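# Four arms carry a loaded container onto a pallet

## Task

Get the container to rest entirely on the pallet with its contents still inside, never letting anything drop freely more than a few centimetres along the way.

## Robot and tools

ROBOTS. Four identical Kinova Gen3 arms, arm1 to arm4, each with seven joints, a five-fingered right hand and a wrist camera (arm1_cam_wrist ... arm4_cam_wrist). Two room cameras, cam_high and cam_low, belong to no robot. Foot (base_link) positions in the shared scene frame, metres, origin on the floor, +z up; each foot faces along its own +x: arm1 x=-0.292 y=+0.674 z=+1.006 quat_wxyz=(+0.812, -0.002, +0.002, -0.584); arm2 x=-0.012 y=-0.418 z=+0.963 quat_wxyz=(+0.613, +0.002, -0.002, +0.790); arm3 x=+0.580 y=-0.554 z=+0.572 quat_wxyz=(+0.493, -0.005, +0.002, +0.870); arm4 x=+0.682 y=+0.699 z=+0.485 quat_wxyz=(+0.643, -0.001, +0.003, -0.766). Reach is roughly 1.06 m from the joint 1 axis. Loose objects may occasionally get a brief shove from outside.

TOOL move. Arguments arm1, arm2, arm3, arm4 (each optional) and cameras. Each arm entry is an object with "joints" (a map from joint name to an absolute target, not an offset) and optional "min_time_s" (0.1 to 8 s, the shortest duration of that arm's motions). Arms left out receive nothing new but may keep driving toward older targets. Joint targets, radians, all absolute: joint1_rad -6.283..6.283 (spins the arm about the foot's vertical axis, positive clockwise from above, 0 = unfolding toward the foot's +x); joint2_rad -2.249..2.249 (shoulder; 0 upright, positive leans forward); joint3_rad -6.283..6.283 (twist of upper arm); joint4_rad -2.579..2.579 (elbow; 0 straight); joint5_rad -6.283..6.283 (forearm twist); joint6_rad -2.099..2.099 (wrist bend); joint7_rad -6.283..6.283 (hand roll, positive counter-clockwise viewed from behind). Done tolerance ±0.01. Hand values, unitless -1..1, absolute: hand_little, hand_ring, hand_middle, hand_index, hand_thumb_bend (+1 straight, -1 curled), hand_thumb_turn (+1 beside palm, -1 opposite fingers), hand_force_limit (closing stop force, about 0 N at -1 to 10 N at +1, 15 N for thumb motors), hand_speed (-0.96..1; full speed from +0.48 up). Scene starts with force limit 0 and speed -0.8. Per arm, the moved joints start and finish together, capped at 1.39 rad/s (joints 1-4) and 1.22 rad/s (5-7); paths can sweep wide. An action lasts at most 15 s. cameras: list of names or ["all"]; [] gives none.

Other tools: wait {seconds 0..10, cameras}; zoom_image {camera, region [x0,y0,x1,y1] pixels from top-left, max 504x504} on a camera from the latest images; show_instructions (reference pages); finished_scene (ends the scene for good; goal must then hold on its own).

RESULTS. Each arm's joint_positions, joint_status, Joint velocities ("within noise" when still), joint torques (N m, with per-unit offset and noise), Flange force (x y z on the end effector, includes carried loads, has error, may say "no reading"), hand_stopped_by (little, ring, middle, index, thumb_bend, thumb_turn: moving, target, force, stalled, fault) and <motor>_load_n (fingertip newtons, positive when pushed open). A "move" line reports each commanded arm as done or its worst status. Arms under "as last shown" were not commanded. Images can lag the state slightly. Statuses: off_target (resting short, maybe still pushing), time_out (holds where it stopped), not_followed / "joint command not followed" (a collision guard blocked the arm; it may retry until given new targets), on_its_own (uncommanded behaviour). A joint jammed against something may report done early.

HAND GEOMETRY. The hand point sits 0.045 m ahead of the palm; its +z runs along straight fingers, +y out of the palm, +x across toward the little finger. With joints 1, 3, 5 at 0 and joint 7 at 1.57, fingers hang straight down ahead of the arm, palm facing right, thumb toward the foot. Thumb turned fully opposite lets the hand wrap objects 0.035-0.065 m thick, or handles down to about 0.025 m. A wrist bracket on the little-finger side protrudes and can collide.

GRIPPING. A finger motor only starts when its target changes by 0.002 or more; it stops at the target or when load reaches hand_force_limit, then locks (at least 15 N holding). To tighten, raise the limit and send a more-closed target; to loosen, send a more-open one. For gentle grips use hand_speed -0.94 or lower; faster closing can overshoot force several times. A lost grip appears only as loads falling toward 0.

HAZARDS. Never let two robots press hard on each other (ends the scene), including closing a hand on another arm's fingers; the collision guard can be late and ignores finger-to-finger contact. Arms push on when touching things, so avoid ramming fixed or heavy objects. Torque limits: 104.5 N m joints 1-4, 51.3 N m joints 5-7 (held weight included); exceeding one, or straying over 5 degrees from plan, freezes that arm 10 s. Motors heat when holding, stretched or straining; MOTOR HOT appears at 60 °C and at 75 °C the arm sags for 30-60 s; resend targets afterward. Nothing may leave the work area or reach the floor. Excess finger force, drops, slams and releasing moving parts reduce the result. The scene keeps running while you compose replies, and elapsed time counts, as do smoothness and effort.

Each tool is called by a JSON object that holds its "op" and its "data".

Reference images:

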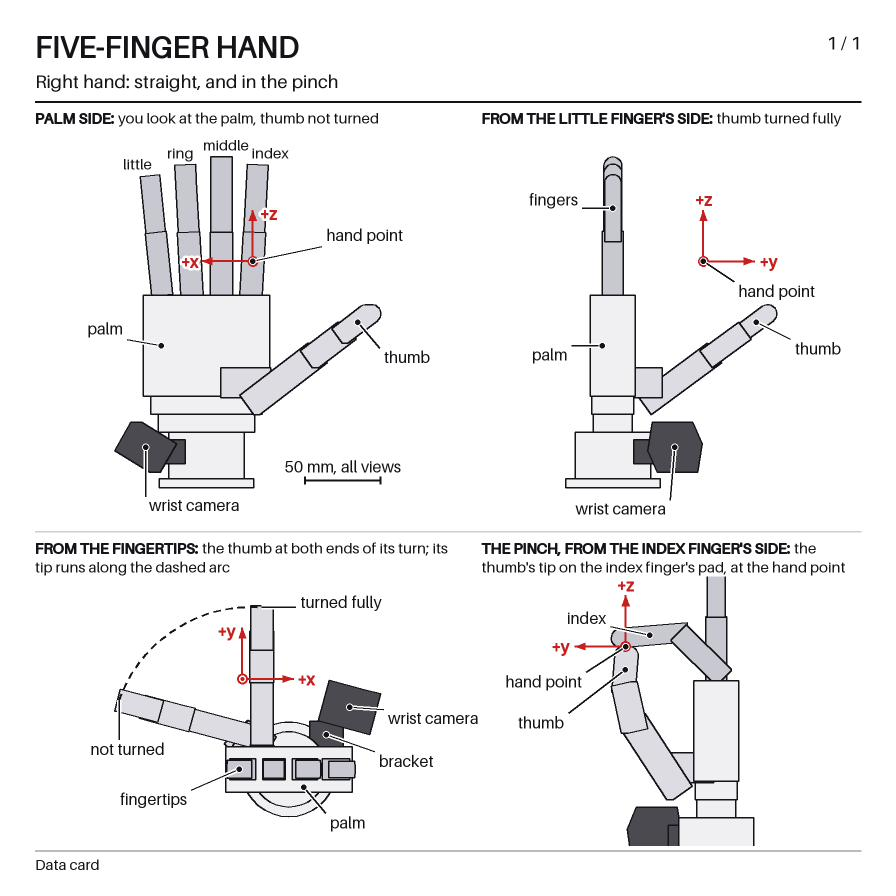

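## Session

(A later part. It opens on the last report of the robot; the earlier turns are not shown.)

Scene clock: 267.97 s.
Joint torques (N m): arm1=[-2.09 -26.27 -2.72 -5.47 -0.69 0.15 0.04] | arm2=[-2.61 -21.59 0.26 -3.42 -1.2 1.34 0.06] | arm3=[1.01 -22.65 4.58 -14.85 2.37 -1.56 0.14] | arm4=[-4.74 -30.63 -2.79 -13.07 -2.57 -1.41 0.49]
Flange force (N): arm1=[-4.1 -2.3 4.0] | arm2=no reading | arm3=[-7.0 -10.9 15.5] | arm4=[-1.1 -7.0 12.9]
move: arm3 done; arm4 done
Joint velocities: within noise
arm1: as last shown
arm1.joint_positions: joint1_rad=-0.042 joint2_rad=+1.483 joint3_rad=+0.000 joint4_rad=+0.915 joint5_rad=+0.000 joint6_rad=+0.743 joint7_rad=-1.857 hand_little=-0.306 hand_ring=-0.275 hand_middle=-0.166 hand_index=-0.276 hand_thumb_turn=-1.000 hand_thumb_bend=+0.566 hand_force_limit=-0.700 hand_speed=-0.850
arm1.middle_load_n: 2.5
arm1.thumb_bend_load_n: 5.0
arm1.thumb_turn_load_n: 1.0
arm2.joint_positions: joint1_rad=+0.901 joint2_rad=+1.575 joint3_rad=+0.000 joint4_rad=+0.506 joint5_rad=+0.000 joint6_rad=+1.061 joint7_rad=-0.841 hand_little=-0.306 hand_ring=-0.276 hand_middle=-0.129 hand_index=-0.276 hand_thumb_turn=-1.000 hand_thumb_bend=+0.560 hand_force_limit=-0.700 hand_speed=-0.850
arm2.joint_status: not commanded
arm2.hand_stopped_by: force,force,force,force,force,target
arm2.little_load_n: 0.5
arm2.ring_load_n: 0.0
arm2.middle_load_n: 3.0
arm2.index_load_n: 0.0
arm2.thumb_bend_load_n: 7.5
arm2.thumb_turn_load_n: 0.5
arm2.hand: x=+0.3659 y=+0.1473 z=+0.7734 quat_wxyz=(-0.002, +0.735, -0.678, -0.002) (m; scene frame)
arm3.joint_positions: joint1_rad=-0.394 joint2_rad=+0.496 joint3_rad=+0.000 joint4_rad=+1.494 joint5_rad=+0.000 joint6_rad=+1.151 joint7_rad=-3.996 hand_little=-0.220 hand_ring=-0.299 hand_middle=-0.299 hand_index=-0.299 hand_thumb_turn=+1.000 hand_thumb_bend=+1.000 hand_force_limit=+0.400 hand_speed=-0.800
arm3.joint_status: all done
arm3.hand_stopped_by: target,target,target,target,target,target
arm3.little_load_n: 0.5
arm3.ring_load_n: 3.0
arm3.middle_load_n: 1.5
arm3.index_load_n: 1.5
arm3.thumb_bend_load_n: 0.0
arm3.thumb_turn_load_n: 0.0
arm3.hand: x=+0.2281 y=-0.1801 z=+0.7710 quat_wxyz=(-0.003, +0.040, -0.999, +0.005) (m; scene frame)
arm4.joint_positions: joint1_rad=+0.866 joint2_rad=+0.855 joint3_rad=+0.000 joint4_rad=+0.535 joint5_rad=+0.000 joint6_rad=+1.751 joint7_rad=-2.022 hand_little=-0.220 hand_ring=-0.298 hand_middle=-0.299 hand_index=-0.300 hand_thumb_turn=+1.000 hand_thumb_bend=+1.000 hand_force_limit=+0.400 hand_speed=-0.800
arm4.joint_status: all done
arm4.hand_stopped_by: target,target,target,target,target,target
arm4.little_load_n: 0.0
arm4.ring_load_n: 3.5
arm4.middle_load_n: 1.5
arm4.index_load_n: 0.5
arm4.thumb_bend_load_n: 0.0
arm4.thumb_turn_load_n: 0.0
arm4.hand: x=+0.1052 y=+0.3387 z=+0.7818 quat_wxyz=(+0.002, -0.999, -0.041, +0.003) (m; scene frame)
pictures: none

{"op": "move", "data": {"arm1": {"joints":{"hand_speed":-0.5,"hand_thumb_bend":1.0}}, "arm2": {"joints":{"hand_speed":-0.5,"hand_thumb_bend":1.0}}, "arm3": {"joints":{"hand_index":-0.42,"hand_middle":-0.42,"hand_ring":-0.42,"hand_little":-0.36}}, "arm4": {"joints":{"hand_index":-0.42,"hand_middle":-0.42,"hand_ring":-0.42,"hand_little":-0.36}}, "cameras": ["arm1_cam_wrist", "arm2_cam_wrist"]}}

{"op": "zoom_image", "data": {"camera": "arm2_cam_wrist", "region": [380, 440, 500, 504]}}

Scene clock: 269.73 s.
Joint torques (N m): arm1=[-3.12 -26.65 -3.43 -6.03 -0.91 -0.11 -0.03] | arm2=[-4.35 -21.61 -0.77 -2.88 -1.76 1.79 0.16] | arm3=[2.24 -22.7 5.56 -15.62 2.88 -2.28 -0.05] | arm4=[-6.42 -30.54 -3.84 -13.02 -3.29 -1.59 0.59]
Flange force (N): arm1=[-3.0 -4.4 3.7] | arm2=no reading | arm3=[-6.8 -13.6 14.9] | arm4=[-3.1 -8.9 12.0]
move: arm1 done; arm2 done; arm3 done; arm4 done
Joint velocities: within noise
arm1.joint_positions: joint1_rad=-0.042 joint2_rad=+1.483 joint3_rad=+0.000 joint4_rad=+0.915 joint5_rad=+0.000 joint6_rad=+0.743 joint7_rad=-1.857 hand_little=-0.306 hand_ring=-0.275 hand_middle=-0.167 hand_index=-0.276 hand_thumb_turn=-1.000 hand_thumb_bend=+1.000 hand_force_limit=-0.700 hand_speed=-0.500
arm1.joint_status: all done
arm1.hand_stopped_by: force,force,force,force,target,target
arm1.little_load_n: 0.0
arm1.ring_load_n: 0.0
arm1.middle_load_n: -1.0
arm1.index_load_n: 0.5
arm1.thumb_bend_load_n: 0.0
arm1.thumb_turn_load_n: 0.0
arm1.hand: x=-0.0279 y=+0.0490 z=+0.7730 quat_wxyz=(+0.002, -0.678, -0.735, +0.002) (m; scene frame)
arm2.joint_positions: joint1_rad=+0.901 joint2_rad=+1.575 joint3_rad=+0.000 joint4_rad=+0.506 joint5_rad=+0.000 joint6_rad=+1.061 joint7_rad=-0.841 hand_little=-0.306 hand_ring=-0.276 hand_middle=-0.129 hand_index=-0.276 hand_thumb_turn=-1.000 hand_thumb_bend=+1.000 hand_force_limit=-0.700 hand_speed=-0.500
arm2.joint_status: all done
arm2.hand_stopped_by: force,force,force,force,target,target
arm2.little_load_n: 0.0
arm2.ring_load_n: 0.0
arm2.middle_load_n: -0.5
arm2.index_load_n: 0.0
arm2.thumb_bend_load_n: 0.0
arm2.thumb_turn_load_n: 0.0
arm2.hand: x=+0.3658 y=+0.1473 z=+0.7734 quat_wxyz=(-0.002, +0.735, -0.678, -0.002) (m; scene frame)
arm3.joint_positions: joint1_rad=-0.394 joint2_rad=+0.496 joint3_rad=+0.000 joint4_rad=+1.494 joint5_rad=+0.000 joint6_rad=+1.151 joint7_rad=-3.996 hand_little=-0.360 hand_ring=-0.419 hand_middle=-0.420 hand_index=-0.420 hand_thumb_turn=+1.000 hand_thumb_bend=+1.000 hand_force_limit=+0.400 hand_speed=-0.800
arm3.joint_status: all done
arm3.hand_stopped_by: target,target,target,target,target,target
arm3.little_load_n: 1.0
arm3.ring_load_n: 4.0
arm3.middle_load_n: 1.5
arm3.index_load_n: 2.0
arm3.thumb_bend_load_n: 0.0
arm3.thumb_turn_load_n: 0.0
arm3.hand: x=+0.2281 y=-0.1801 z=+0.7709 quat_wxyz=(-0.003, +0.040, -0.999, +0.005) (m; scene frame)
arm4.joint_positions: joint1_rad=+0.866 joint2_rad=+0.855 joint3_rad=+0.000 joint4_rad=+0.535 joint5_rad=+0.000 joint6_rad=+1.751 joint7_rad=-2.022 hand_little=-0.360 hand_ring=-0.419 hand_middle=-0.420 hand_index=-0.419 hand_thumb_turn=+1.000 hand_thumb_bend=+1.000 hand_force_limit=+0.400 hand_speed=-0.800
arm4.joint_status: all done
arm4.hand_stopped_by: target,target,target,target,target,target
arm4.little_load_n: 0.0
arm4.ring_load_n: 2.0
arm4.middle_load_n: 2.0
arm4.index_load_n: 3.0
arm4.thumb_bend_load_n: 0.0
arm4.thumb_turn_load_n: 0.0
arm4.hand: x=+0.1052 y=+0.3387 z=+0.7818 quat_wxyz=(+0.002, -0.999, -0.040, +0.003) (m; scene frame)
pictures: arm1_cam_wrist, arm2_cam_wrist
Images, in order (width x height): arm1_cam_wrist 672x504, arm2_cam_wrist 672x504.

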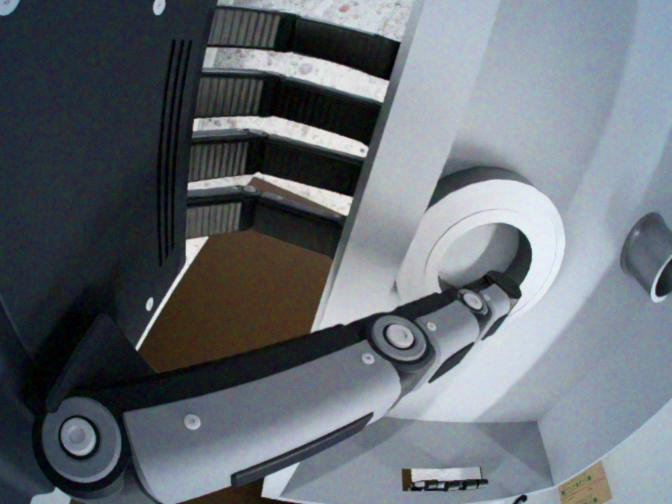

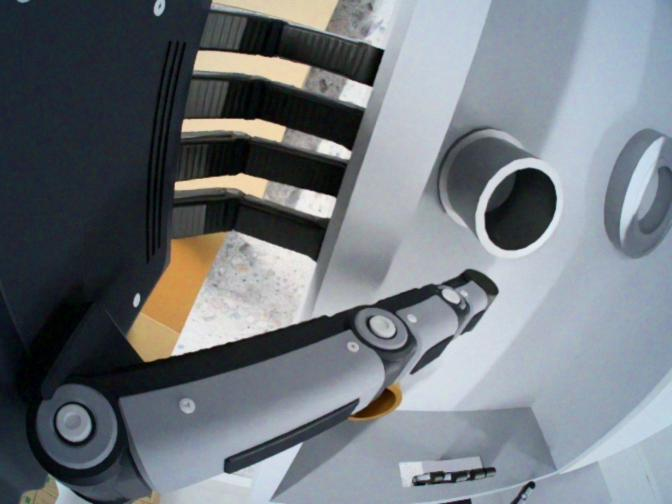

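Scaled by 4.200 from the camera's 672x504 image, which has a finer 960x720 frame.

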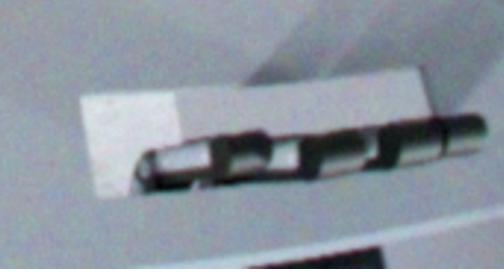

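{"op": "move", "data": {"arm3": {"joints":{"hand_index":-0.55,"hand_middle":-0.55,"hand_ring":-0.55,"hand_little":-0.5}}, "arm4": {"joints":{"hand_index":-0.55,"hand_middle":-0.55,"hand_ring":-0.55,"hand_little":-0.5}}, "cameras": ["arm1_cam_wrist", "arm2_cam_wrist"]}}

{"op": "zoom_image", "data": {"camera": "arm2_cam_wrist", "region": [380, 440, 500, 504]}}

{"op": "zoom_image", "data": {"camera": "arm1_cam_wrist", "region": [380, 440, 500, 504]}}

Scene clock: 270.80 s.
Joint torques (N m): arm1=[-3.53 -26.82 -3.85 -6.03 -1.06 -0.1 0.1] | arm2=[-4.05 -21.75 -0.58 -3.13 -1.7 1.66 0.16] | arm3=[-2.14 -22.23 1.44 -12.13 0.2 -0.01 -0.01] | arm4=[0.46 -30.45 0.59 -11.87 -0.19 -0.18 0.46]
Flange force (N): arm1=[-3.5 -4.7 4.1] | arm2=no reading | arm3=[-6.6 -1.1 14.4] | arm4=[-1.6 2.2 12.2]
move: arm3 done; arm4 done
Joint velocities: within noise
arm1: as last shown
arm1.middle_load_n: 0.0
arm1.index_load_n: 0.0
arm2.joint_positions: joint1_rad=+0.901 joint2_rad=+1.575 joint3_rad=+0.000 joint4_rad=+0.506 joint5_rad=+0.000 joint6_rad=+1.061 joint7_rad=-0.841 hand_little=-0.306 hand_ring=-0.276 hand_middle=-0.130 hand_index=-0.276 hand_thumb_turn=-1.000 hand_thumb_bend=+1.000 hand_force_limit=-0.700 hand_speed=-0.500
arm2.joint_status: not commanded
arm2.hand_stopped_by: force,force,force,force,target,target
arm2.little_load_n: 0.0
arm2.ring_load_n: 0.0
arm2.middle_load_n: -0.5
arm2.index_load_n: 0.0
arm2.thumb_bend_load_n: 0.0
arm2.thumb_turn_load_n: 0.0
arm2.hand: x=+0.3658 y=+0.1473 z=+0.7734 quat_wxyz=(-0.002, +0.735, -0.678, -0.002) (m; scene frame)
arm3.joint_positions: joint1_rad=-0.394 joint2_rad=+0.496 joint3_rad=+0.000 joint4_rad=+1.494 joint5_rad=+0.000 joint6_rad=+1.151 joint7_rad=-3.996 hand_little=-0.500 hand_ring=-0.549 hand_middle=-0.549 hand_index=-0.549 hand_thumb_turn=+1.000 hand_thumb_bend=+1.000 hand_force_limit=+0.400 hand_speed=-0.800
arm3.joint_status: all done
arm3.hand_stopped_by: target,target,target,target,target,target
arm3.little_load_n: 0.5
arm3.ring_load_n: 3.0
arm3.middle_load_n: 2.5
arm3.index_load_n: 5.0
arm3.thumb_bend_load_n: 0.5
arm3.thumb_turn_load_n: 0.0
arm3.hand: x=+0.2280 y=-0.1800 z=+0.7710 quat_wxyz=(-0.003, +0.040, -0.999, +0.005) (m; scene frame)
arm4.joint_positions: joint1_rad=+0.866 joint2_rad=+0.855 joint3_rad=+0.000 joint4_rad=+0.535 joint5_rad=+0.000 joint6_rad=+1.751 joint7_rad=-2.022 hand_little=-0.500 hand_ring=-0.549 hand_middle=-0.549 hand_index=-0.549 hand_thumb_turn=+1.000 hand_thumb_bend=+1.000 hand_force_limit=+0.400 hand_speed=-0.800
arm4.joint_status: all done
arm4.hand_stopped_by: target,target,target,target,target,target
arm4.little_load_n: 0.0
arm4.ring_load_n: 2.5
arm4.middle_load_n: 2.5
arm4.index_load_n: 3.0
arm4.thumb_bend_load_n: 0.5
arm4.thumb_turn_load_n: 0.0
arm4.hand: x=+0.1052 y=+0.3386 z=+0.7818 quat_wxyz=(+0.002, -0.999, -0.041, +0.003) (m; scene frame)
pictures: arm1_cam_wrist, arm2_cam_wrist
Images, in order (width x height): arm1_cam_wrist 672x504, arm2_cam_wrist 672x504.

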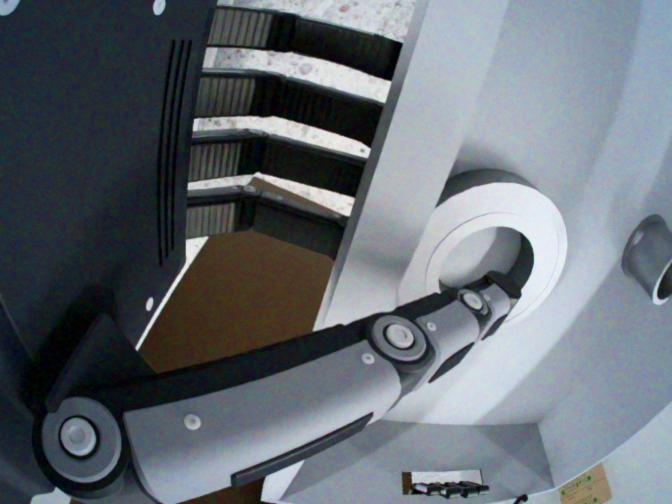

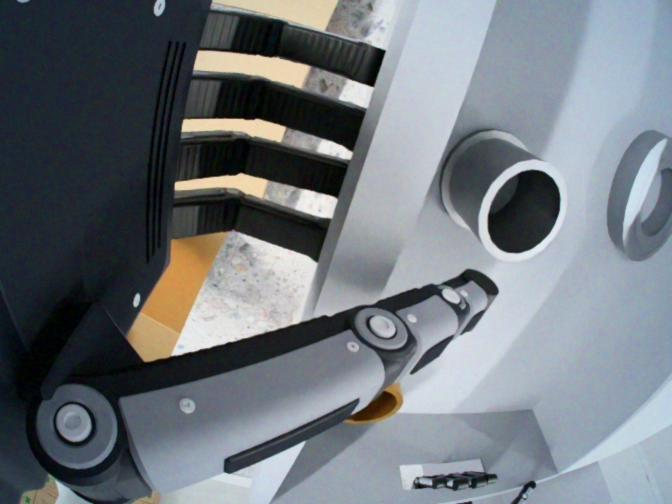

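Scaled by 4.200 from the camera's 672x504 image, which has a finer 960x720 frame.

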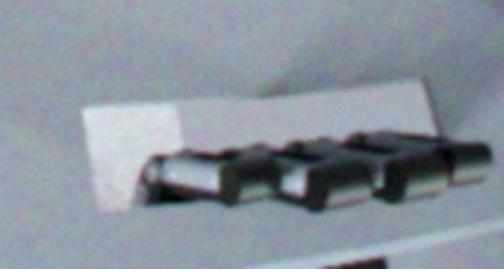

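Scaled by 4.200 from the camera's 672x504 image, which has a finer 960x720 frame.

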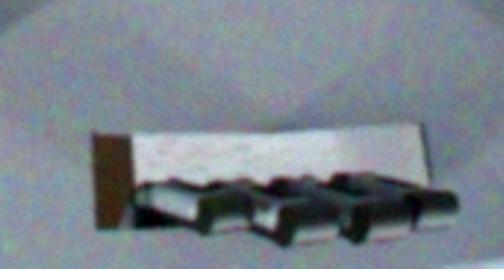

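{"op": "move", "data": {"arm1": {"joints":{"hand_speed":-0.2,"hand_index":1.0,"hand_middle":1.0,"hand_ring":1.0,"hand_little":1.0}}, "arm2": {"joints":{"hand_speed":-0.2,"hand_index":1.0,"hand_middle":1.0,"hand_ring":1.0,"hand_little":1.0}}, "arm3": {"joints":{"hand_index":-0.6,"hand_middle":-0.6,"hand_ring":-0.6,"hand_little":-0.56}}, "arm4": {"joints":{"hand_index":-0.6,"hand_middle":-0.6,"hand_ring":-0.6,"hand_little":-0.56}}}}

{"op": "move", "data": {"arm1": {"joints":{"joint2_rad":1.28,"joint4_rad":1.0467,"joint6_rad":0.8149},"min_time_s":1.5}, "arm2": {"joints":{"joint2_rad":1.373,"joint4_rad":0.6525,"joint6_rad":1.1161},"min_time_s":1.5}, "cameras": ["arm1_cam_wrist", "arm2_cam_wrist", "cam_high", "cam_low"]}}

Scene clock: 273.50 s.
Joint torques (N m): arm1=[0.65 -26.89 0.17 -5.57 0.27 0.39 -0.05] | arm2=[-0.31 -25.76 2.14 -6.16 -0.07 -0.01 0.03] | arm3=[-4.09 -21.97 -0.7 -11.41 -1.61 -0.15 0.22] | arm4=[3.11 -28.18 1.88 -9.84 0.7 1.52 0.56]
Flange force (N): arm1=[-2.6 1.6 5.3] | arm2=no reading | arm3=[-7.2 3.1 12.4] | arm4=[-0.2 6.3 11.0]
move: arm1 done; arm2 done; arm3 done; arm4 done
Joint velocities: within noise
arm1.joint_positions: joint1_rad=-0.042 joint2_rad=+1.483 joint3_rad=+0.000 joint4_rad=+0.915 joint5_rad=+0.000 joint6_rad=+0.743 joint7_rad=-1.857 hand_little=+1.000 hand_ring=+1.000 hand_middle=+1.000 hand_index=+1.000 hand_thumb_turn=-1.000 hand_thumb_bend=+1.000 hand_force_limit=-0.700 hand_speed=-0.200
arm1.joint_status: all done
arm1.hand_stopped_by: target,target,target,target,target,target
arm1.little_load_n: 0.0
arm1.ring_load_n: 0.0
arm1.middle_load_n: 0.0
arm1.index_load_n: 0.0
arm1.thumb_bend_load_n: 0.0
arm1.thumb_turn_load_n: 0.0
arm1.hand: x=-0.0279 y=+0.0490 z=+0.7730 quat_wxyz=(+0.002, -0.678, -0.735, +0.002) (m; scene frame)
arm2.joint_positions: joint1_rad=+0.901 joint2_rad=+1.575 joint3_rad=+0.000 joint4_rad=+0.506 joint5_rad=+0.000 joint6_rad=+1.061 joint7_rad=-0.841 hand_little=+1.000 hand_ring=+1.000 hand_middle=+1.000 hand_index=+1.000 hand_thumb_turn=-1.000 hand_thumb_bend=+1.000 hand_force_limit=-0.700 hand_speed=-0.200
arm2.joint_status: all done
arm2.hand_stopped_by: target,target,target,target,target,target
arm2.little_load_n: 0.0
arm2.ring_load_n: 0.0
arm2.middle_load_n: 0.0
arm2.index_load_n: 0.0
arm2.thumb_bend_load_n: -0.5
arm2.thumb_turn_load_n: 0.0
arm2.hand: x=+0.3658 y=+0.1473 z=+0.7734 quat_wxyz=(-0.002, +0.735, -0.678, -0.002) (m; scene frame)
arm3.joint_positions: joint1_rad=-0.394 joint2_rad=+0.496 joint3_rad=+0.000 joint4_rad=+1.494 joint5_rad=+0.000 joint6_rad=+1.151 joint7_rad=-3.996 hand_little=-0.560 hand_ring=-0.599 hand_middle=-0.598 hand_index=-0.583 hand_thumb_turn=+1.000 hand_thumb_bend=+1.001 hand_force_limit=+0.400 hand_speed=-0.800
arm3.joint_status: all done
arm3.hand_stopped_by: target,target,target,force,target,target
arm3.little_load_n: 0.5
arm3.ring_load_n: 5.5
arm3.middle_load_n: 6.0
arm3.index_load_n: 4.5
arm3.thumb_bend_load_n: 2.0
arm3.thumb_turn_load_n: 0.0
arm3.hand: x=+0.2280 y=-0.1801 z=+0.7710 quat_wxyz=(-0.003, +0.040, -0.999, +0.005) (m; scene frame)
arm4.joint_positions: joint1_rad=+0.866 joint2_rad=+0.855 joint3_rad=+0.000 joint4_rad=+0.535 joint5_rad=+0.000 joint6_rad=+1.751 joint7_rad=-2.022 hand_little=-0.560 hand_ring=-0.599 hand_middle=-0.599 hand_index=-0.598 hand_thumb_turn=+1.000 hand_thumb_bend=+1.000 hand_force_limit=+0.400 hand_speed=-0.800
arm4.joint_status: all done
arm4.hand_stopped_by: target,target,target,target,target,target
arm4.little_load_n: 0.5
arm4.ring_load_n: 3.5
arm4.middle_load_n: 4.5
arm4.index_load_n: 5.0
arm4.thumb_bend_load_n: 2.0
arm4.thumb_turn_load_n: 0.0
arm4.hand: x=+0.1052 y=+0.3387 z=+0.7818 quat_wxyz=(+0.002, -0.999, -0.040, +0.003) (m; scene frame)
pictures: none

Scene clock: 275.33 s.
Joint torques (N m): arm1=[0.69 -26.63 0.16 -5.95 0.32 0.36 -0.02] | arm2=[-0.27 -25.63 2.2 -6.45 -0.05 -0.03 0.06] | arm3=[-4.04 -21.99 -0.73 -11.39 -1.61 -0.19 0.17] | arm4=[3.13 -28.17 1.9 -9.85 0.68 1.48 0.6]
Flange force (N): arm1=[-3.1 1.8 4.9] | arm2=[-3.7 -4.2 -0.6] | arm3=[-7.1 3.3 12.3] | arm4=[-0.1 6.4 11.0]
move: arm1 done; arm2 done
Joint velocities: within noise
arm1.joint_positions: joint1_rad=-0.042 joint2_rad=+1.280 joint3_rad=+0.000 joint4_rad=+1.047 joint5_rad=+0.000 joint6_rad=+0.815 joint7_rad=-1.857 hand_little=+1.000 hand_ring=+1.000 hand_middle=+1.000 hand_index=+1.000 hand_thumb_turn=-1.000 hand_thumb_bend=+1.000 hand_force_limit=-0.700 hand_speed=-0.200
arm1.joint_status: all done
arm1.hand_stopped_by: target,target,target,target,target,target
arm1.little_load_n: -0.5
arm1.ring_load_n: 0.0
arm1.middle_load_n: 0.0
arm1.index_load_n: 0.0
arm1.thumb_bend_load_n: 0.0
arm1.thumb_turn_load_n: 0.0
arm1.hand: x=-0.0272 y=+0.0490 z=+0.8727 quat_wxyz=(+0.002, -0.678, -0.735, +0.002) (m; scene frame)
arm2.joint_positions: joint1_rad=+0.901 joint2_rad=+1.373 joint3_rad=+0.000 joint4_rad=+0.652 joint5_rad=+0.000 joint6_rad=+1.116 joint7_rad=-0.841 hand_little=+1.000 hand_ring=+1.000 hand_middle=+1.000 hand_index=+1.000 hand_thumb_turn=-1.000 hand_thumb_bend=+1.000 hand_force_limit=-0.700 hand_speed=-0.200
arm2.joint_status: all done
arm2.hand_stopped_by: target,target,target,target,target,target
arm2.little_load_n: 0.0
arm2.ring_load_n: 0.0
arm2.middle_load_n: 0.0
arm2.index_load_n: 0.0
arm2.thumb_bend_load_n: 0.0
arm2.thumb_turn_load_n: 0.0
arm2.hand: x=+0.3658 y=+0.1466 z=+0.8733 quat_wxyz=(-0.002, +0.735, -0.678, -0.002) (m; scene frame)
arm3, arm4: as last shown
arm4.thumb_bend_load_n: 2.5
arm4.thumb_turn_load_n: 0.5
pictures: arm1_cam_wrist, arm2_cam_wrist, cam_high, cam_low
Images, in order (width x height): arm1_cam_wrist 672x504, arm2_cam_wrist 672x504, cam_high 672x504, cam_low 672x504.

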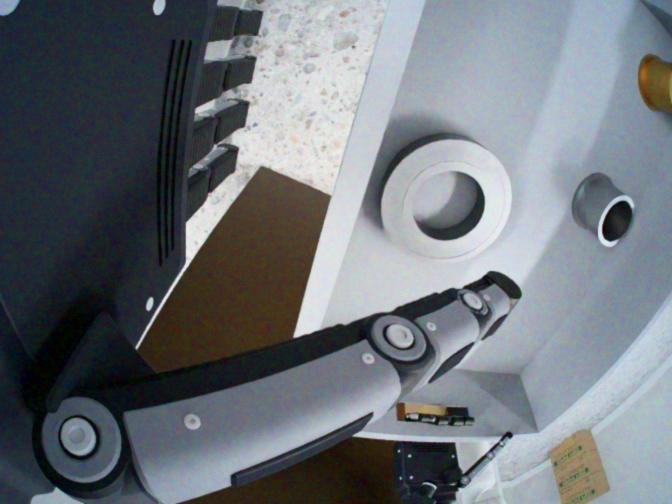

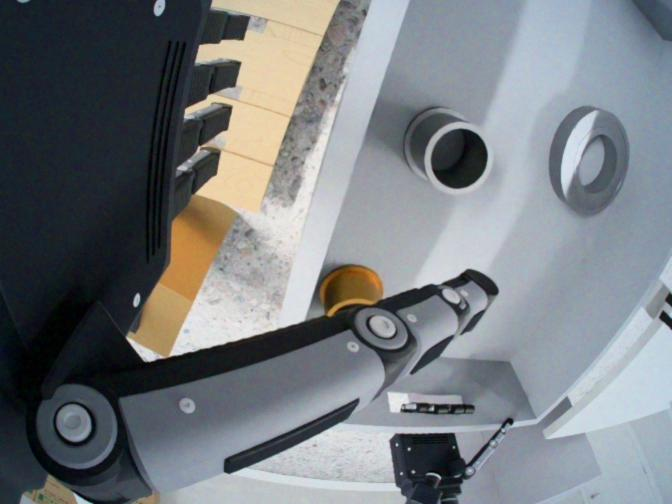

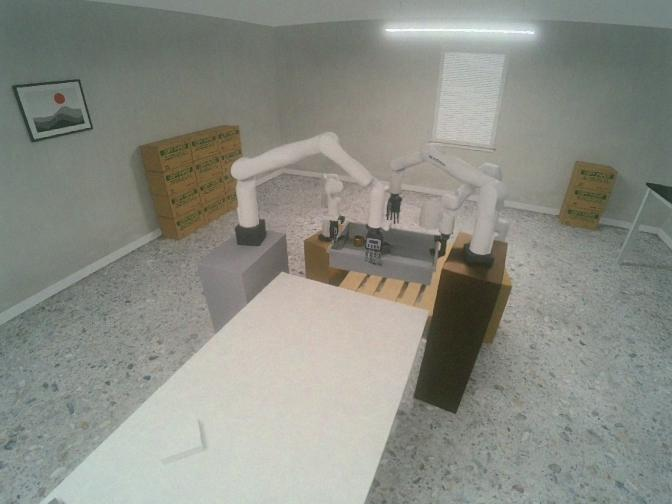

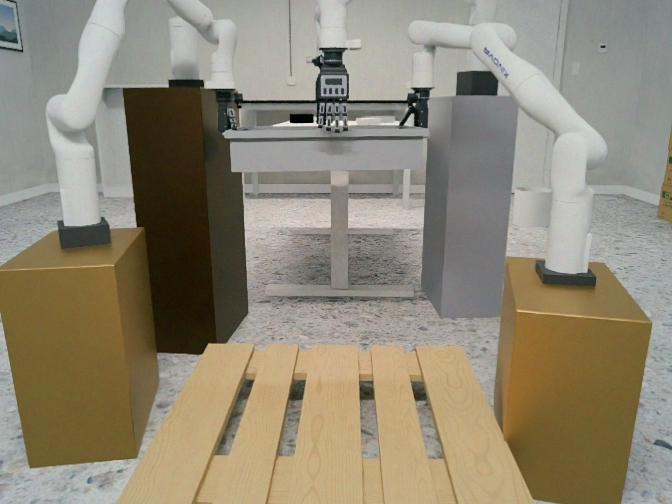

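{"op": "move", "data": {"arm1": {"joints":{"joint1_rad":0.653,"joint2_rad":0.8396,"joint4_rad":1.6657,"joint6_rad":0.6363},"min_time_s":2.0}, "arm2": {"joints":{"joint2_rad":0.6541,"joint4_rad":1.2789,"joint6_rad":1.2086},"min_time_s":2.0}, "arm3": {"joints":{"joint2_rad":0.4865,"joint4_rad":1.4742,"joint6_rad":1.1809},"min_time_s":1.5}, "cameras": ["cam_high", "cam_low"]}}

Scene clock: 283.57 s.
Joint torques (N m): arm1=[0.49 -21.19 -0.04 -4.9 0.24 0.37 0.04] | arm2=[-0.27 -18.87 2.01 -6.72 -0.08 -0.01 0.05] | arm3=[-4.08 -22.08 -0.62 -11.31 -1.7 0 0.03] | arm4=[3.54 -28.05 2.17 -9.8 0.95 1.49 0.58]
Flange force (N): arm1=[-1.7 1.6 5.0] | arm2=[-1.9 -2.2 -2.1] | arm3=[-6.7 4.1 12.6] | arm4=[0.2 7.0 10.8]
move: arm1 done; arm2 done; arm3 done
Joint velocities: within noise
arm1.joint_positions: joint1_rad=+0.653 joint2_rad=+0.840 joint3_rad=+0.000 joint4_rad=+1.666 joint5_rad=+0.000 joint6_rad=+0.636 joint7_rad=-1.857 hand_little=+1.000 hand_ring=+1.000 hand_middle=+1.000 hand_index=+1.000 hand_thumb_turn=-1.000 hand_thumb_bend=+1.000 hand_force_limit=-0.700 hand_speed=-0.200
arm1.joint_status: all done
arm1.hand_stopped_by: target,target,target,target,target,target
arm1.little_load_n: 0.0
arm1.ring_load_n: 0.0
arm1.middle_load_n: 0.0
arm1.index_load_n: 0.0
arm1.thumb_bend_load_n: 0.0
arm1.thumb_turn_load_n: 0.0
arm1.hand: x=-0.4455 y=+0.1486 z=+0.9985 quat_wxyz=(+0.001, -0.888, -0.460, +0.003) (m; scene frame)
arm2.joint_positions: joint1_rad=+0.901 joint2_rad=+0.654 joint3_rad=+0.000 joint4_rad=+1.279 joint5_rad=+0.000 joint6_rad=+1.209 joint7_rad=-0.841 hand_little=+1.000 hand_ring=+1.000 hand_middle=+1.000 hand_index=+1.000 hand_thumb_turn=-1.000 hand_thumb_bend=+1.000 hand_force_limit=-0.700 hand_speed=-0.200
arm2.joint_status: all done
arm2.hand_stopped_by: target,target,target,target,target,target
arm2.little_load_n: 0.0
arm2.ring_load_n: -0.5
arm2.middle_load_n: 0.0
arm2.index_load_n: 0.0
arm2.thumb_bend_load_n: 0.0
arm2.thumb_turn_load_n: 0.0
arm2.hand: x=+0.2781 y=+0.0295 z=+1.1506 quat_wxyz=(-0.002, +0.735, -0.678, -0.002) (m; scene frame)
arm3.joint_positions: joint1_rad=-0.394 joint2_rad=+0.486 joint3_rad=+0.000 joint4_rad=+1.474 joint5_rad=+0.000 joint6_rad=+1.181 joint7_rad=-3.996 hand_little=-0.560 hand_ring=-0.599 hand_middle=-0.598 hand_index=-0.583 hand_thumb_turn=+1.000 hand_thumb_bend=+1.001 hand_force_limit=+0.400 hand_speed=-0.800
arm3.joint_status: all done
arm3.hand_stopped_by: target,target,target,force,target,target
arm3.little_load_n: 0.5
arm3.ring_load_n: 5.5
arm3.middle_load_n: 6.0
arm3.index_load_n: 5.0
arm3.thumb_bend_load_n: 2.0
arm3.thumb_turn_load_n: 0.0
arm3.hand: x=+0.2280 y=-0.1800 z=+0.7816 quat_wxyz=(-0.003, +0.040, -0.999, +0.005) (m; scene frame)
arm4: as last shown
arm4.ring_load_n: 3.0
arm4.middle_load_n: 3.5
arm4.index_load_n: 4.5
arm4.thumb_bend_load_n: 2.0
pictures: cam_high, cam_low
Images, in order (width x height): cam_high 672x504, cam_low 672x504.

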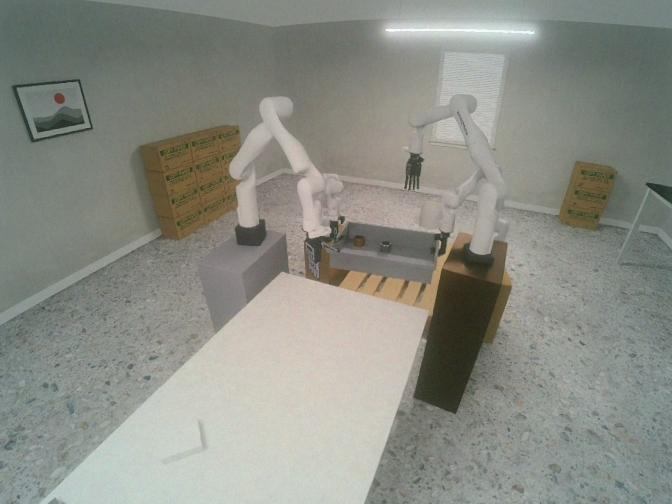

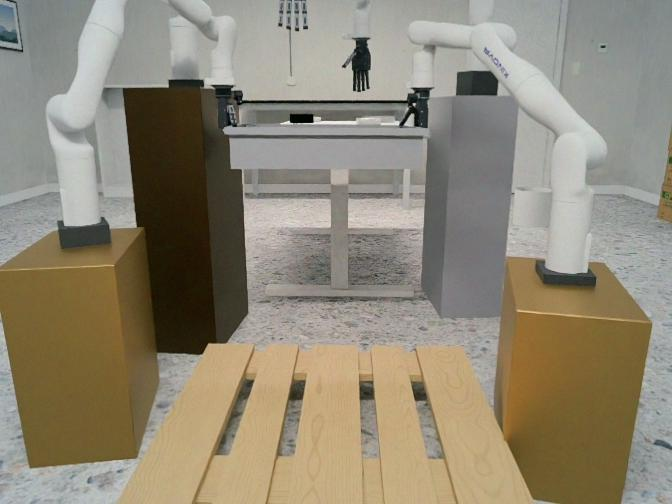

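{"op": "move", "data": {"arm3": {"joints":{"joint1_rad":-0.3083,"joint2_rad":0.405,"joint4_rad":1.6863,"joint6_rad":1.0503,"joint7_rad":-3.9257},"min_time_s":1.5}, "arm4": {"joints":{"joint1_rad":0.7981,"joint2_rad":0.6315,"joint4_rad":1.0308,"joint6_rad":1.4793,"joint7_rad":-2.1055},"min_time_s":1.5}, "cameras": ["cam_low"]}}

Scene clock: 285.73 s.
Joint torques (N m): arm1=[0.57 -21.23 0 -4.87 0.33 0.37 -0.04] | arm2=[-0.3 -18.78 2.01 -6.73 -0.14 -0.04 0.05] | arm3=[-5.03 -18.85 -1.76 -7.62 -2.75 1.91 -0.23] | arm4=[6.84 -24.44 5.6 -8.94 2.71 2.22 0.26]
Flange force (N): arm1=[-1.9 1.7 5.1] | arm2=[-1.7 -2.1 -2.3] | arm3=[-5.2 10.6 11.9] | arm4=[1.7 13.4 11.0]
move: arm3 done; arm4 done
Joint velocities: within noise
arm1, arm2: as last shown
arm1.hand: x=-0.4456 y=+0.1486 z=+0.9985 quat_wxyz=(+0.001, -0.888, -0.460, +0.003) (m; scene frame)
arm2.little_load_n: -0.5
arm2.ring_load_n: 0.0
arm3.joint_positions: joint1_rad=-0.308 joint2_rad=+0.405 joint3_rad=+0.000 joint4_rad=+1.686 joint5_rad=+0.000 joint6_rad=+1.050 joint7_rad=-3.926 hand_little=-0.560 hand_ring=-0.599 hand_middle=-0.598 hand_index=-0.583 hand_thumb_turn=+1.000 hand_thumb_bend=+1.001 hand_force_limit=+0.400 hand_speed=-0.800
arm3.joint_status: all done
arm3.hand_stopped_by: target,target,target,force,target,target
arm3.little_load_n: 1.0
arm3.ring_load_n: 4.5
arm3.middle_load_n: 4.5
arm3.index_load_n: 2.5
arm3.thumb_bend_load_n: 1.5
arm3.thumb_turn_load_n: -1.0
arm3.hand: x=+0.2939 y=-0.1817 z=+0.7600 quat_wxyz=(-0.003, +0.032, -0.999, +0.005) (m; scene frame)
arm4.joint_positions: joint1_rad=+0.798 joint2_rad=+0.631 joint3_rad=+0.000 joint4_rad=+1.031 joint5_rad=+0.000 joint6_rad=+1.479 joint7_rad=-2.106 hand_little=-0.560 hand_ring=-0.599 hand_middle=-0.599 hand_index=-0.598 hand_thumb_turn=+1.000 hand_thumb_bend=+1.001 hand_force_limit=+0.400 hand_speed=-0.800
arm4.joint_status: all done
arm4.hand_stopped_by: target,target,target,target,target,target
arm4.little_load_n: 0.5
arm4.ring_load_n: 3.0
arm4.middle_load_n: 3.5
arm4.index_load_n: 3.5
arm4.thumb_bend_load_n: 2.0
arm4.thumb_turn_load_n: 0.0
arm4.hand: x=+0.1795 y=+0.3392 z=+0.7599 quat_wxyz=(+0.002, -0.999, -0.033, +0.003) (m; scene frame)
pictures: cam_low
Images, in order (width x height): cam_low 672x504.

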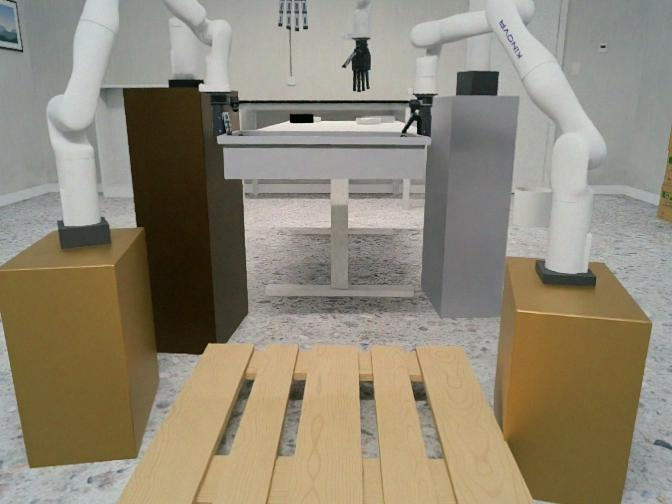

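{"op": "move", "data": {"arm3": {"joints":{"joint1_rad":-0.1989,"joint2_rad":0.409,"joint4_rad":1.9197,"joint6_rad":0.8129,"joint7_rad":-3.8323},"min_time_s":1.5}, "arm4": {"joints":{"joint1_rad":0.711,"joint2_rad":0.5142,"joint4_rad":1.4312,"joint6_rad":1.1962,"joint7_rad":-2.2086},"min_time_s":1.5}}}

Scene clock: 288.53 s.
Joint torques (N m): arm1=[0.57 -21.3 -0.01 -4.77 0.3 0.43 -0.04] | arm2=[-0.26 -18.92 2.02 -6.74 -0.05 -0.02 0.02] | arm3=[-3.26 -16.95 -0.2 -6.81 -1.49 1.03 -0.09] | arm4=[3.66 -21.18 3.47 -8.52 1.21 1.57 0.24]
Flange force (N): arm1=[-2.2 1.7 5.3] | arm2=[-1.9 -2.2 -2.1] | arm3=[-5.2 6.1 10.6] | arm4=[1.6 8.2 10.7]
move: arm3 done; arm4 done
Joint velocities: within noise
arm1, arm2: as last shown
arm2.little_load_n: 0.0
arm3.joint_positions: joint1_rad=-0.199 joint2_rad=+0.409 joint3_rad=+0.000 joint4_rad=+1.920 joint5_rad=+0.000 joint6_rad=+0.813 joint7_rad=-3.832 hand_little=-0.560 hand_ring=-0.599 hand_middle=-0.598 hand_index=-0.583 hand_thumb_turn=+1.000 hand_thumb_bend=+1.001 hand_force_limit=+0.400 hand_speed=-0.800
arm3.joint_status: all done
arm3.hand_stopped_by: target,target,target,force,target,target
arm3.little_load_n: 1.0
arm3.ring_load_n: 4.5
arm3.middle_load_n: 3.5
arm3.index_load_n: 2.0
arm3.thumb_bend_load_n: 1.5
arm3.thumb_turn_load_n: 0.0
arm3.hand: x=+0.3596 y=-0.1821 z=+0.7000 quat_wxyz=(-0.003, +0.024, -1.000, +0.005) (m; scene frame)
arm4.joint_positions: joint1_rad=+0.711 joint2_rad=+0.514 joint3_rad=+0.000 joint4_rad=+1.431 joint5_rad=+0.000 joint6_rad=+1.196 joint7_rad=-2.209 hand_little=-0.560 hand_ring=-0.599 hand_middle=-0.599 hand_index=-0.598 hand_thumb_turn=+1.000 hand_thumb_bend=+1.001 hand_force_limit=+0.400 hand_speed=-0.800
arm4.joint_status: all done
arm4.hand_stopped_by: target,target,target,target,target,target
arm4.little_load_n: 0.5
arm4.ring_load_n: 2.5
arm4.middle_load_n: 3.0
arm4.index_load_n: 3.0
arm4.thumb_bend_load_n: 1.5
arm4.thumb_turn_load_n: -0.5
arm4.hand: x=+0.2537 y=+0.3388 z=+0.6999 quat_wxyz=(+0.002, -1.000, -0.024, +0.003) (m; scene frame)
pictures: none

{"op": "move", "data": {"arm3": {"joints":{"joint1_rad":-0.0652,"joint2_rad":0.47,"joint4_rad":2.107,"joint6_rad":0.5645,"joint7_rad":-3.7146},"min_time_s":1.5}, "arm4": {"joints":{"joint1_rad":0.6017,"joint2_rad":0.4614,"joint4_rad":1.7388,"joint6_rad":0.9414,"joint7_rad":-2.3339},"min_time_s":1.5}}}

Scene clock: 291.00 s.
Joint torques (N m): arm1=[0.58 -21.34 0 -4.81 0.26 0.4 -0.04] | arm2=[-0.29 -18.82 2.04 -6.73 -0.13 -0.04 0.07] | arm3=[-3 -15.34 -0.12 -3.25 -1.12 1.48 -0.12] | arm4=[3.42 -18.52 3.43 -6.4 1.03 1.82 0.24]
Flange force (N): arm1=[-2.2 1.8 5.3] | arm2=[-1.8 -2.1 -2.2] | arm3=[-5.7 8.2 9.4] | arm4=[2.0 9.2 10.7]
move: arm3 done; arm4 done
Joint velocities: within noise
arm1, arm2: as last shown
arm3.joint_positions: joint1_rad=-0.065 joint2_rad=+0.470 joint3_rad=+0.000 joint4_rad=+2.107 joint5_rad=+0.000 joint6_rad=+0.565 joint7_rad=-3.715 hand_little=-0.560 hand_ring=-0.599 hand_middle=-0.598 hand_index=-0.583 hand_thumb_turn=+1.000 hand_thumb_bend=+1.001 hand_force_limit=+0.400 hand_speed=-0.800
arm3.joint_status: all done
arm3.hand_stopped_by: target,target,target,force,target,target
arm3.little_load_n: 1.0
arm3.ring_load_n: 4.5
arm3.middle_load_n: 4.0
arm3.index_load_n: 2.0
arm3.thumb_bend_load_n: 1.5
arm3.thumb_turn_load_n: 0.0
arm3.hand: x=+0.4254 y=-0.1832 z=+0.6400 quat_wxyz=(-0.003, +0.016, -1.000, +0.005) (m; scene frame)
arm4.joint_positions: joint1_rad=+0.602 joint2_rad=+0.461 joint3_rad=+0.000 joint4_rad=+1.739 joint5_rad=+0.000 joint6_rad=+0.941 joint7_rad=-2.334 hand_little=-0.560 hand_ring=-0.599 hand_middle=-0.599 hand_index=-0.599 hand_thumb_turn=+1.000 hand_thumb_bend=+1.001 hand_force_limit=+0.400 hand_speed=-0.800
arm4.joint_status: all done
arm4.hand_stopped_by: target,target,target,target,target,target
arm4.little_load_n: 0.5
arm4.ring_load_n: 2.5
arm4.middle_load_n: 3.0
arm4.index_load_n: 3.5
arm4.thumb_bend_load_n: 1.5
arm4.thumb_turn_load_n: -0.5
arm4.hand: x=+0.3278 y=+0.3389 z=+0.6399 quat_wxyz=(+0.002, -1.000, -0.017, +0.003) (m; scene frame)
pictures: none

{"op": "move", "data": {"arm3": {"joints":{"joint1_rad":0.0976,"joint2_rad":0.594,"joint4_rad":2.2397,"joint6_rad":0.3079,"joint7_rad":-3.5678},"min_time_s":1.5}, "arm4": {"joints":{"joint1_rad":0.4616,"joint2_rad":0.4696,"joint4_rad":1.9851,"joint6_rad":0.6869,"joint7_rad":-2.49},"min_time_s":1.5}}}

Scene clock: 294.73 s.
Joint torques (N m): arm1=[0.57 -21.26 -0.05 -4.84 0.31 0.35 0.03] | arm2=[-0.29 -18.83 2.01 -6.72 -0.09 -0.04 0.04] | arm3=[-1.99 -14.58 1.1 -0.39 -0.3 1.49 -0.04] | arm4=[2.87 -17.17 3.21 -5.26 0.43 0.86 -0.17]
Flange force (N): arm1=[-2.0 1.8 5.1] | arm2=[-1.8 -2.2 -2.2] | arm3=[-5.3 6.9 8.1] | arm4=[2.8 7.2 10.5]
move: arm3 done; arm4 done
Joint velocities: within noise
arm1, arm2: as last shown
arm3.joint_positions: joint1_rad=+0.098 joint2_rad=+0.594 joint3_rad=+0.000 joint4_rad=+2.240 joint5_rad=+0.000 joint6_rad=+0.308 joint7_rad=-3.568 hand_little=-0.560 hand_ring=-0.599 hand_middle=-0.598 hand_index=-0.583 hand_thumb_turn=+1.000 hand_thumb_bend=+1.000 hand_force_limit=+0.400 hand_speed=-0.800
arm3.joint_status: all done
arm3.hand_stopped_by: target,target,target,force,target,target
arm3.little_load_n: 0.5
arm3.ring_load_n: 3.0
arm3.middle_load_n: 3.0
arm3.index_load_n: 2.5
arm3.thumb_bend_load_n: 1.0
arm3.thumb_turn_load_n: 0.0
arm3.hand: x=+0.4913 y=-0.1840 z=+0.5800 quat_wxyz=(-0.003, +0.008, -1.000, +0.005) (m; scene frame)
arm4.joint_positions: joint1_rad=+0.462 joint2_rad=+0.470 joint3_rad=+0.000 joint4_rad=+1.985 joint5_rad=+0.000 joint6_rad=+0.687 joint7_rad=-2.490 hand_little=-0.560 hand_ring=-0.599 hand_middle=-0.599 hand_index=-0.599 hand_thumb_turn=+1.000 hand_thumb_bend=+1.000 hand_force_limit=+0.400 hand_speed=-0.800
arm4.joint_status: all done
arm4.hand_stopped_by: target,target,target,target,target,target
arm4.little_load_n: 0.5
arm4.ring_load_n: 2.0
arm4.middle_load_n: 1.0
arm4.index_load_n: 1.0
arm4.thumb_bend_load_n: 0.5
arm4.thumb_turn_load_n: -8.0
arm4.hand: x=+0.4020 y=+0.3385 z=+0.5799 quat_wxyz=(+0.002, -1.000, -0.009, +0.003) (m; scene frame)
pictures: none

{"op": "move", "data": {"cameras": ["all"]}}

Scene clock: 295.30 s.
Joint torques (N m): arm1=[0.64 -21.25 0.05 -4.85 0.27 0.38 -0.06] | arm2=[-0.31 -18.86 1.93 -6.79 -0.1 -0.02 0] | arm3=[-2.17 -14.54 1.07 -0.34 -0.29 1.55 -0.04] | arm4=[2.91 -17.23 3.28 -5.3 0.48 0.84 -0.15]
Flange force (N): arm1=[-1.9 1.8 5.1] | arm2=[-1.6 -2.1 -2.1] | arm3=[-5.9 7.1 8.2] | arm4=[2.9 7.3 10.5]
Joint velocities: within noise
arm1.joint_positions: joint1_rad=+0.653 joint2_rad=+0.840 joint3_rad=+0.000 joint4_rad=+1.666 joint5_rad=+0.000 joint6_rad=+0.636 joint7_rad=-1.857 hand_little=+1.000 hand_ring=+1.000 hand_middle=+1.000 hand_index=+1.000 hand_thumb_turn=-1.000 hand_thumb_bend=+1.000 hand_force_limit=-0.700 hand_speed=-0.200
arm1.joint_status: not commanded
arm1.hand_stopped_by: target,target,target,target,target,target
arm1.little_load_n: 0.0
arm1.ring_load_n: 0.0
arm1.middle_load_n: 0.0
arm1.index_load_n: 0.0
arm1.thumb_bend_load_n: 0.0
arm1.thumb_turn_load_n: 0.0
arm1.hand: x=-0.4456 y=+0.1486 z=+0.9985 quat_wxyz=(+0.001, -0.888, -0.460, +0.003) (m; scene frame)
arm2.joint_positions: joint1_rad=+0.901 joint2_rad=+0.654 joint3_rad=+0.000 joint4_rad=+1.279 joint5_rad=+0.000 joint6_rad=+1.209 joint7_rad=-0.841 hand_little=+1.000 hand_ring=+1.000 hand_middle=+1.000 hand_index=+1.000 hand_thumb_turn=-1.000 hand_thumb_bend=+1.000 hand_force_limit=-0.700 hand_speed=-0.200
arm2.joint_status: not commanded
arm2.hand_stopped_by: target,target,target,target,target,target
arm2.little_load_n: 0.0
arm2.ring_load_n: 0.0
arm2.middle_load_n: 0.0
arm2.index_load_n: 0.0
arm2.thumb_bend_load_n: 0.0
arm2.thumb_turn_load_n: 0.0
arm2.hand: x=+0.2781 y=+0.0295 z=+1.1506 quat_wxyz=(-0.002, +0.735, -0.678, -0.002) (m; scene frame)
arm3.joint_positions: joint1_rad=+0.098 joint2_rad=+0.594 joint3_rad=+0.000 joint4_rad=+2.240 joint5_rad=+0.000 joint6_rad=+0.308 joint7_rad=-3.568 hand_little=-0.560 hand_ring=-0.599 hand_middle=-0.598 hand_index=-0.583 hand_thumb_turn=+1.000 hand_thumb_bend=+1.000 hand_force_limit=+0.400 hand_speed=-0.800
arm3.joint_status: all done
arm3.hand_stopped_by: target,target,target,force,target,target
arm3.little_load_n: 0.5
arm3.ring_load_n: 3.0
arm3.middle_load_n: 3.0
arm3.index_load_n: 2.0
arm3.thumb_bend_load_n: 1.0
arm3.thumb_turn_load_n: 0.0
arm3.hand: x=+0.4913 y=-0.1840 z=+0.5800 quat_wxyz=(-0.003, +0.008, -1.000, +0.005) (m; scene frame)
arm4.joint_positions: joint1_rad=+0.462 joint2_rad=+0.470 joint3_rad=+0.000 joint4_rad=+1.985 joint5_rad=+0.000 joint6_rad=+0.687 joint7_rad=-2.490 hand_little=-0.560 hand_ring=-0.599 hand_middle=-0.599 hand_index=-0.599 hand_thumb_turn=+1.000 hand_thumb_bend=+1.000 hand_force_limit=+0.400 hand_speed=-0.800
arm4.joint_status: all done
arm4.hand_stopped_by: target,target,target,target,target,target
arm4.little_load_n: 0.5
arm4.ring_load_n: 2.0
arm4.middle_load_n: 1.0
arm4.index_load_n: 1.0
arm4.thumb_bend_load_n: 0.0
arm4.thumb_turn_load_n: -8.0
arm4.hand: x=+0.4020 y=+0.3386 z=+0.5799 quat_wxyz=(+0.002, -1.000, -0.008, +0.003) (m; scene frame)
pictures: arm1_cam_wrist, arm2_cam_wrist, arm3_cam_wrist, arm4_cam_wrist, cam_high, cam_low
Images, in order (width x height): arm1_cam_wrist 672x504, arm2_cam_wrist 672x504, arm3_cam_wrist 672x504, arm4_cam_wrist 672x504, cam_high 672x504, cam_low 672x504.

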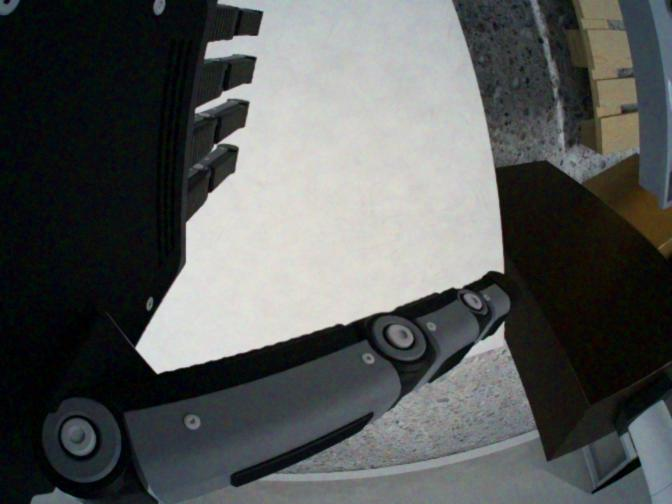

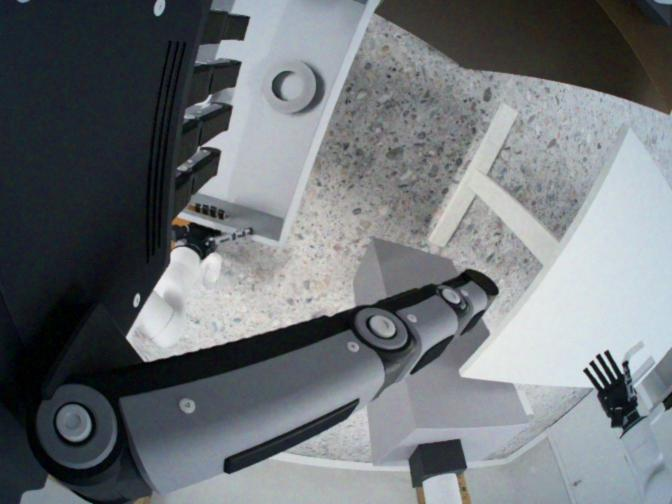

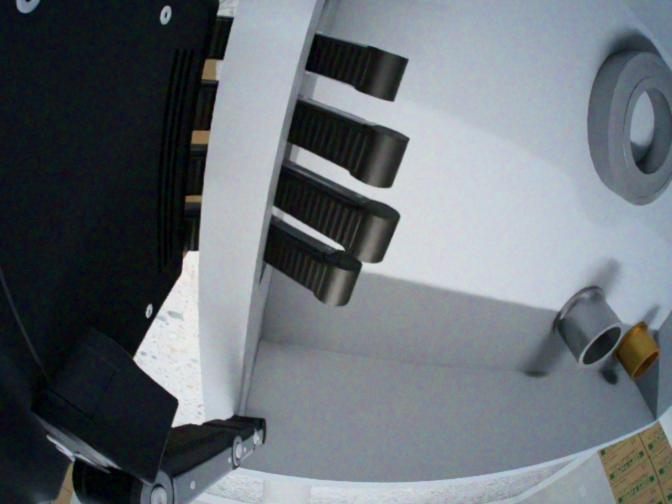

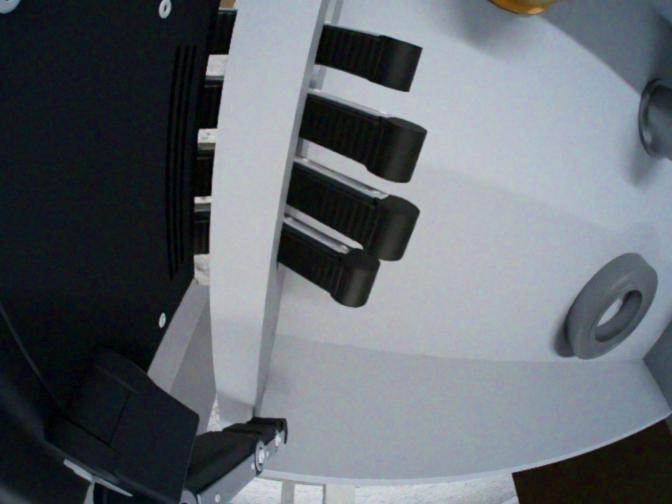

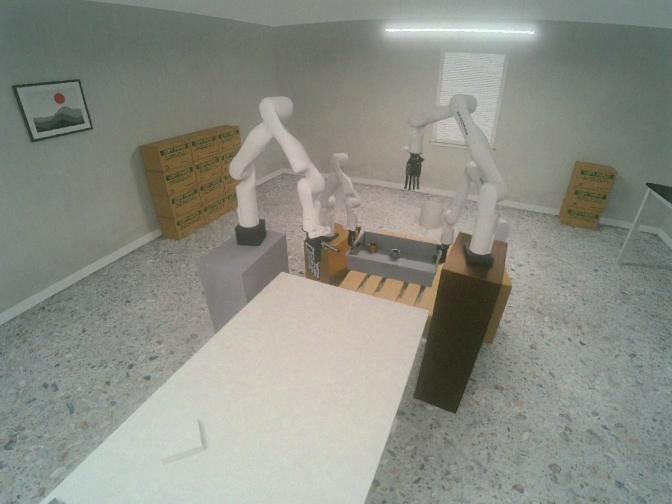

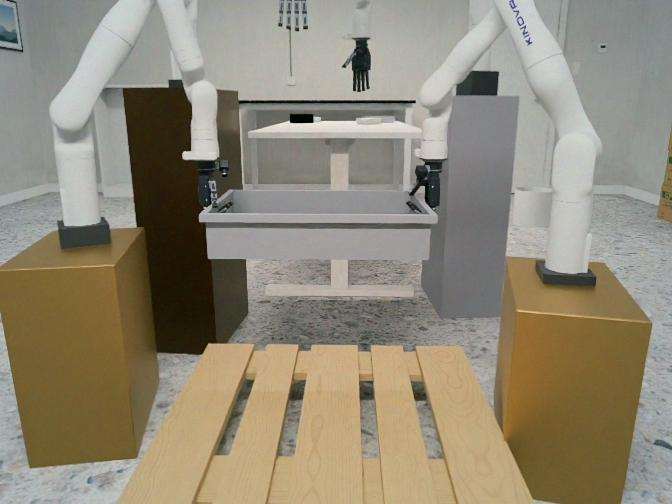

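{"op": "move", "data": {"arm3": {"joints":{"joint1_rad":0.2866,"joint2_rad":0.7692,"joint4_rad":2.3038,"joint6_rad":0.0686,"joint7_rad":-3.3948},"min_time_s":1.5}, "arm4": {"joints":{"joint1_rad":0.2846,"joint2_rad":0.5467,"joint4_rad":2.1738,"joint6_rad":0.4212,"joint7_rad":-2.683,"hand_thumb_turn":0.9},"min_time_s":1.5}}}

Scene clock: 298.40 s.
Joint torques (N m): arm1=[0.56 -21.23 0.03 -4.87 0.24 0.33 -0.04] | arm2=[-0.26 -18.89 1.97 -6.76 -0.11 -0.01 0.07] | arm3=[-1.82 -16.49 1.54 -1.15 -0.09 -0.28 0] | arm4=[0.53 -16.87 0.82 -4.86 0.11 -0.49 0.42]
Flange force (N): arm1=[-2.0 1.6 5.0] | arm2=[-1.8 -2.0 -2.0] | arm3=[-6.5 0.8 7.5] | arm4=[1.9 1.5 9.9]
move: arm3 done; arm4 done
Joint velocities: within noise
arm1, arm2: as last shown
arm3.joint_positions: joint1_rad=+0.287 joint2_rad=+0.769 joint3_rad=+0.000 joint4_rad=+2.304 joint5_rad=+0.000 joint6_rad=+0.069 joint7_rad=-3.395 hand_little=-0.560 hand_ring=-0.599 hand_middle=-0.598 hand_index=-0.583 hand_thumb_turn=+1.000 hand_thumb_bend=+1.000 hand_force_limit=+0.400 hand_speed=-0.800
arm3.joint_status: all done
arm3.hand_stopped_by: target,target,target,force,target,target
arm3.little_load_n: 0.5
arm3.ring_load_n: 2.0
arm3.middle_load_n: 2.5
arm3.index_load_n: 2.0
arm3.thumb_bend_load_n: 1.0
arm3.thumb_turn_load_n: 0.0
arm3.hand: x=+0.5571 y=-0.1842 z=+0.5200 quat_wxyz=(-0.003, +0.000, -1.000, +0.005) (m; scene frame)
arm4.joint_positions: joint1_rad=+0.285 joint2_rad=+0.547 joint3_rad=+0.000 joint4_rad=+2.174 joint5_rad=+0.000 joint6_rad=+0.421 joint7_rad=-2.683 hand_little=-0.560 hand_ring=-0.599 hand_middle=-0.599 hand_index=-0.599 hand_thumb_turn=+0.900 hand_thumb_bend=+1.000 hand_force_limit=+0.400 hand_speed=-0.800
arm4.joint_status: all done
arm4.hand_stopped_by: target,target,target,target,target,target
arm4.little_load_n: 0.5
arm4.ring_load_n: 1.5
arm4.middle_load_n: 1.0
arm4.index_load_n: 1.0
arm4.thumb_bend_load_n: 0.0
arm4.thumb_turn_load_n: 0.0
arm4.hand: x=+0.4761 y=+0.3379 z=+0.5199 quat_wxyz=(+0.002, -1.000, +0.000, +0.003) (m; scene frame)
pictures: none

{"op": "move", "data": {"arm3": {"joints":{"joint1_rad":0.5079,"joint2_rad":0.9622,"joint4_rad":2.2926,"joint6_rad":-0.1132,"joint7_rad":-3.1735},"min_time_s":1.5}, "arm4": {"joints":{"joint1_rad":0.0858,"joint2_rad":0.694,"joint4_rad":2.2909,"joint6_rad":0.1567,"joint7_rad":-2.8818},"min_time_s":1.5}}}

Scene clock: 301.07 s.
Joint torques (N m): arm1=[0.58 -21.33 -0.09 -4.88 0.3 0.41 -0.03] | arm2=[-0.26 -18.85 1.97 -6.75 -0.04 -0.03 0.02] | arm3=[-1.47 -16.49 1.9 2.33 -0.17 0.37 -0.02] | arm4=[0.83 -16.21 1.36 -0.71 0.13 0.13 0.38]
Flange force (N): arm1=[-1.9 1.7 5.3] | arm2=[-1.7 -2.1 -2.1] | arm3=[-4.9 2.4 7.5] | arm4=[2.2 3.5 9.9]
move: arm3 done; arm4 done
Joint velocities: within noise
arm1, arm2: as last shown
arm3.joint_positions: joint1_rad=+0.508 joint2_rad=+0.962 joint3_rad=+0.000 joint4_rad=+2.293 joint5_rad=+0.000 joint6_rad=-0.113 joint7_rad=-3.173 hand_little=-0.560 hand_ring=-0.599 hand_middle=-0.598 hand_index=-0.583 hand_thumb_turn=+1.000 hand_thumb_bend=+1.000 hand_force_limit=+0.400 hand_speed=-0.800
arm3.joint_status: all done
arm3.hand_stopped_by: target,target,target,force,target,target
arm3.little_load_n: 0.5
arm3.ring_load_n: 2.5
arm3.middle_load_n: 2.5
arm3.index_load_n: 2.0
arm3.thumb_bend_load_n: 0.5
arm3.thumb_turn_load_n: -0.5
arm3.hand: x=+0.6271 y=-0.1849 z=+0.4600 quat_wxyz=(-0.003, +0.000, -1.000, +0.005) (m; scene frame)
arm4.joint_positions: joint1_rad=+0.086 joint2_rad=+0.694 joint3_rad=+0.000 joint4_rad=+2.291 joint5_rad=+0.000 joint6_rad=+0.157 joint7_rad=-2.882 hand_little=-0.560 hand_ring=-0.599 hand_middle=-0.599 hand_index=-0.599 hand_thumb_turn=+0.900 hand_thumb_bend=+1.000 hand_force_limit=+0.400 hand_speed=-0.800
arm4.joint_status: all done
arm4.hand_stopped_by: target,target,target,target,target,target
arm4.little_load_n: 0.5
arm4.ring_load_n: 2.0
arm4.middle_load_n: 1.5
arm4.index_load_n: 1.5
arm4.thumb_bend_load_n: 0.0
arm4.thumb_turn_load_n: 0.0
arm4.hand: x=+0.5460 y=+0.3374 z=+0.4599 quat_wxyz=(+0.002, -1.000, +0.000, +0.003) (m; scene frame)
pictures: none


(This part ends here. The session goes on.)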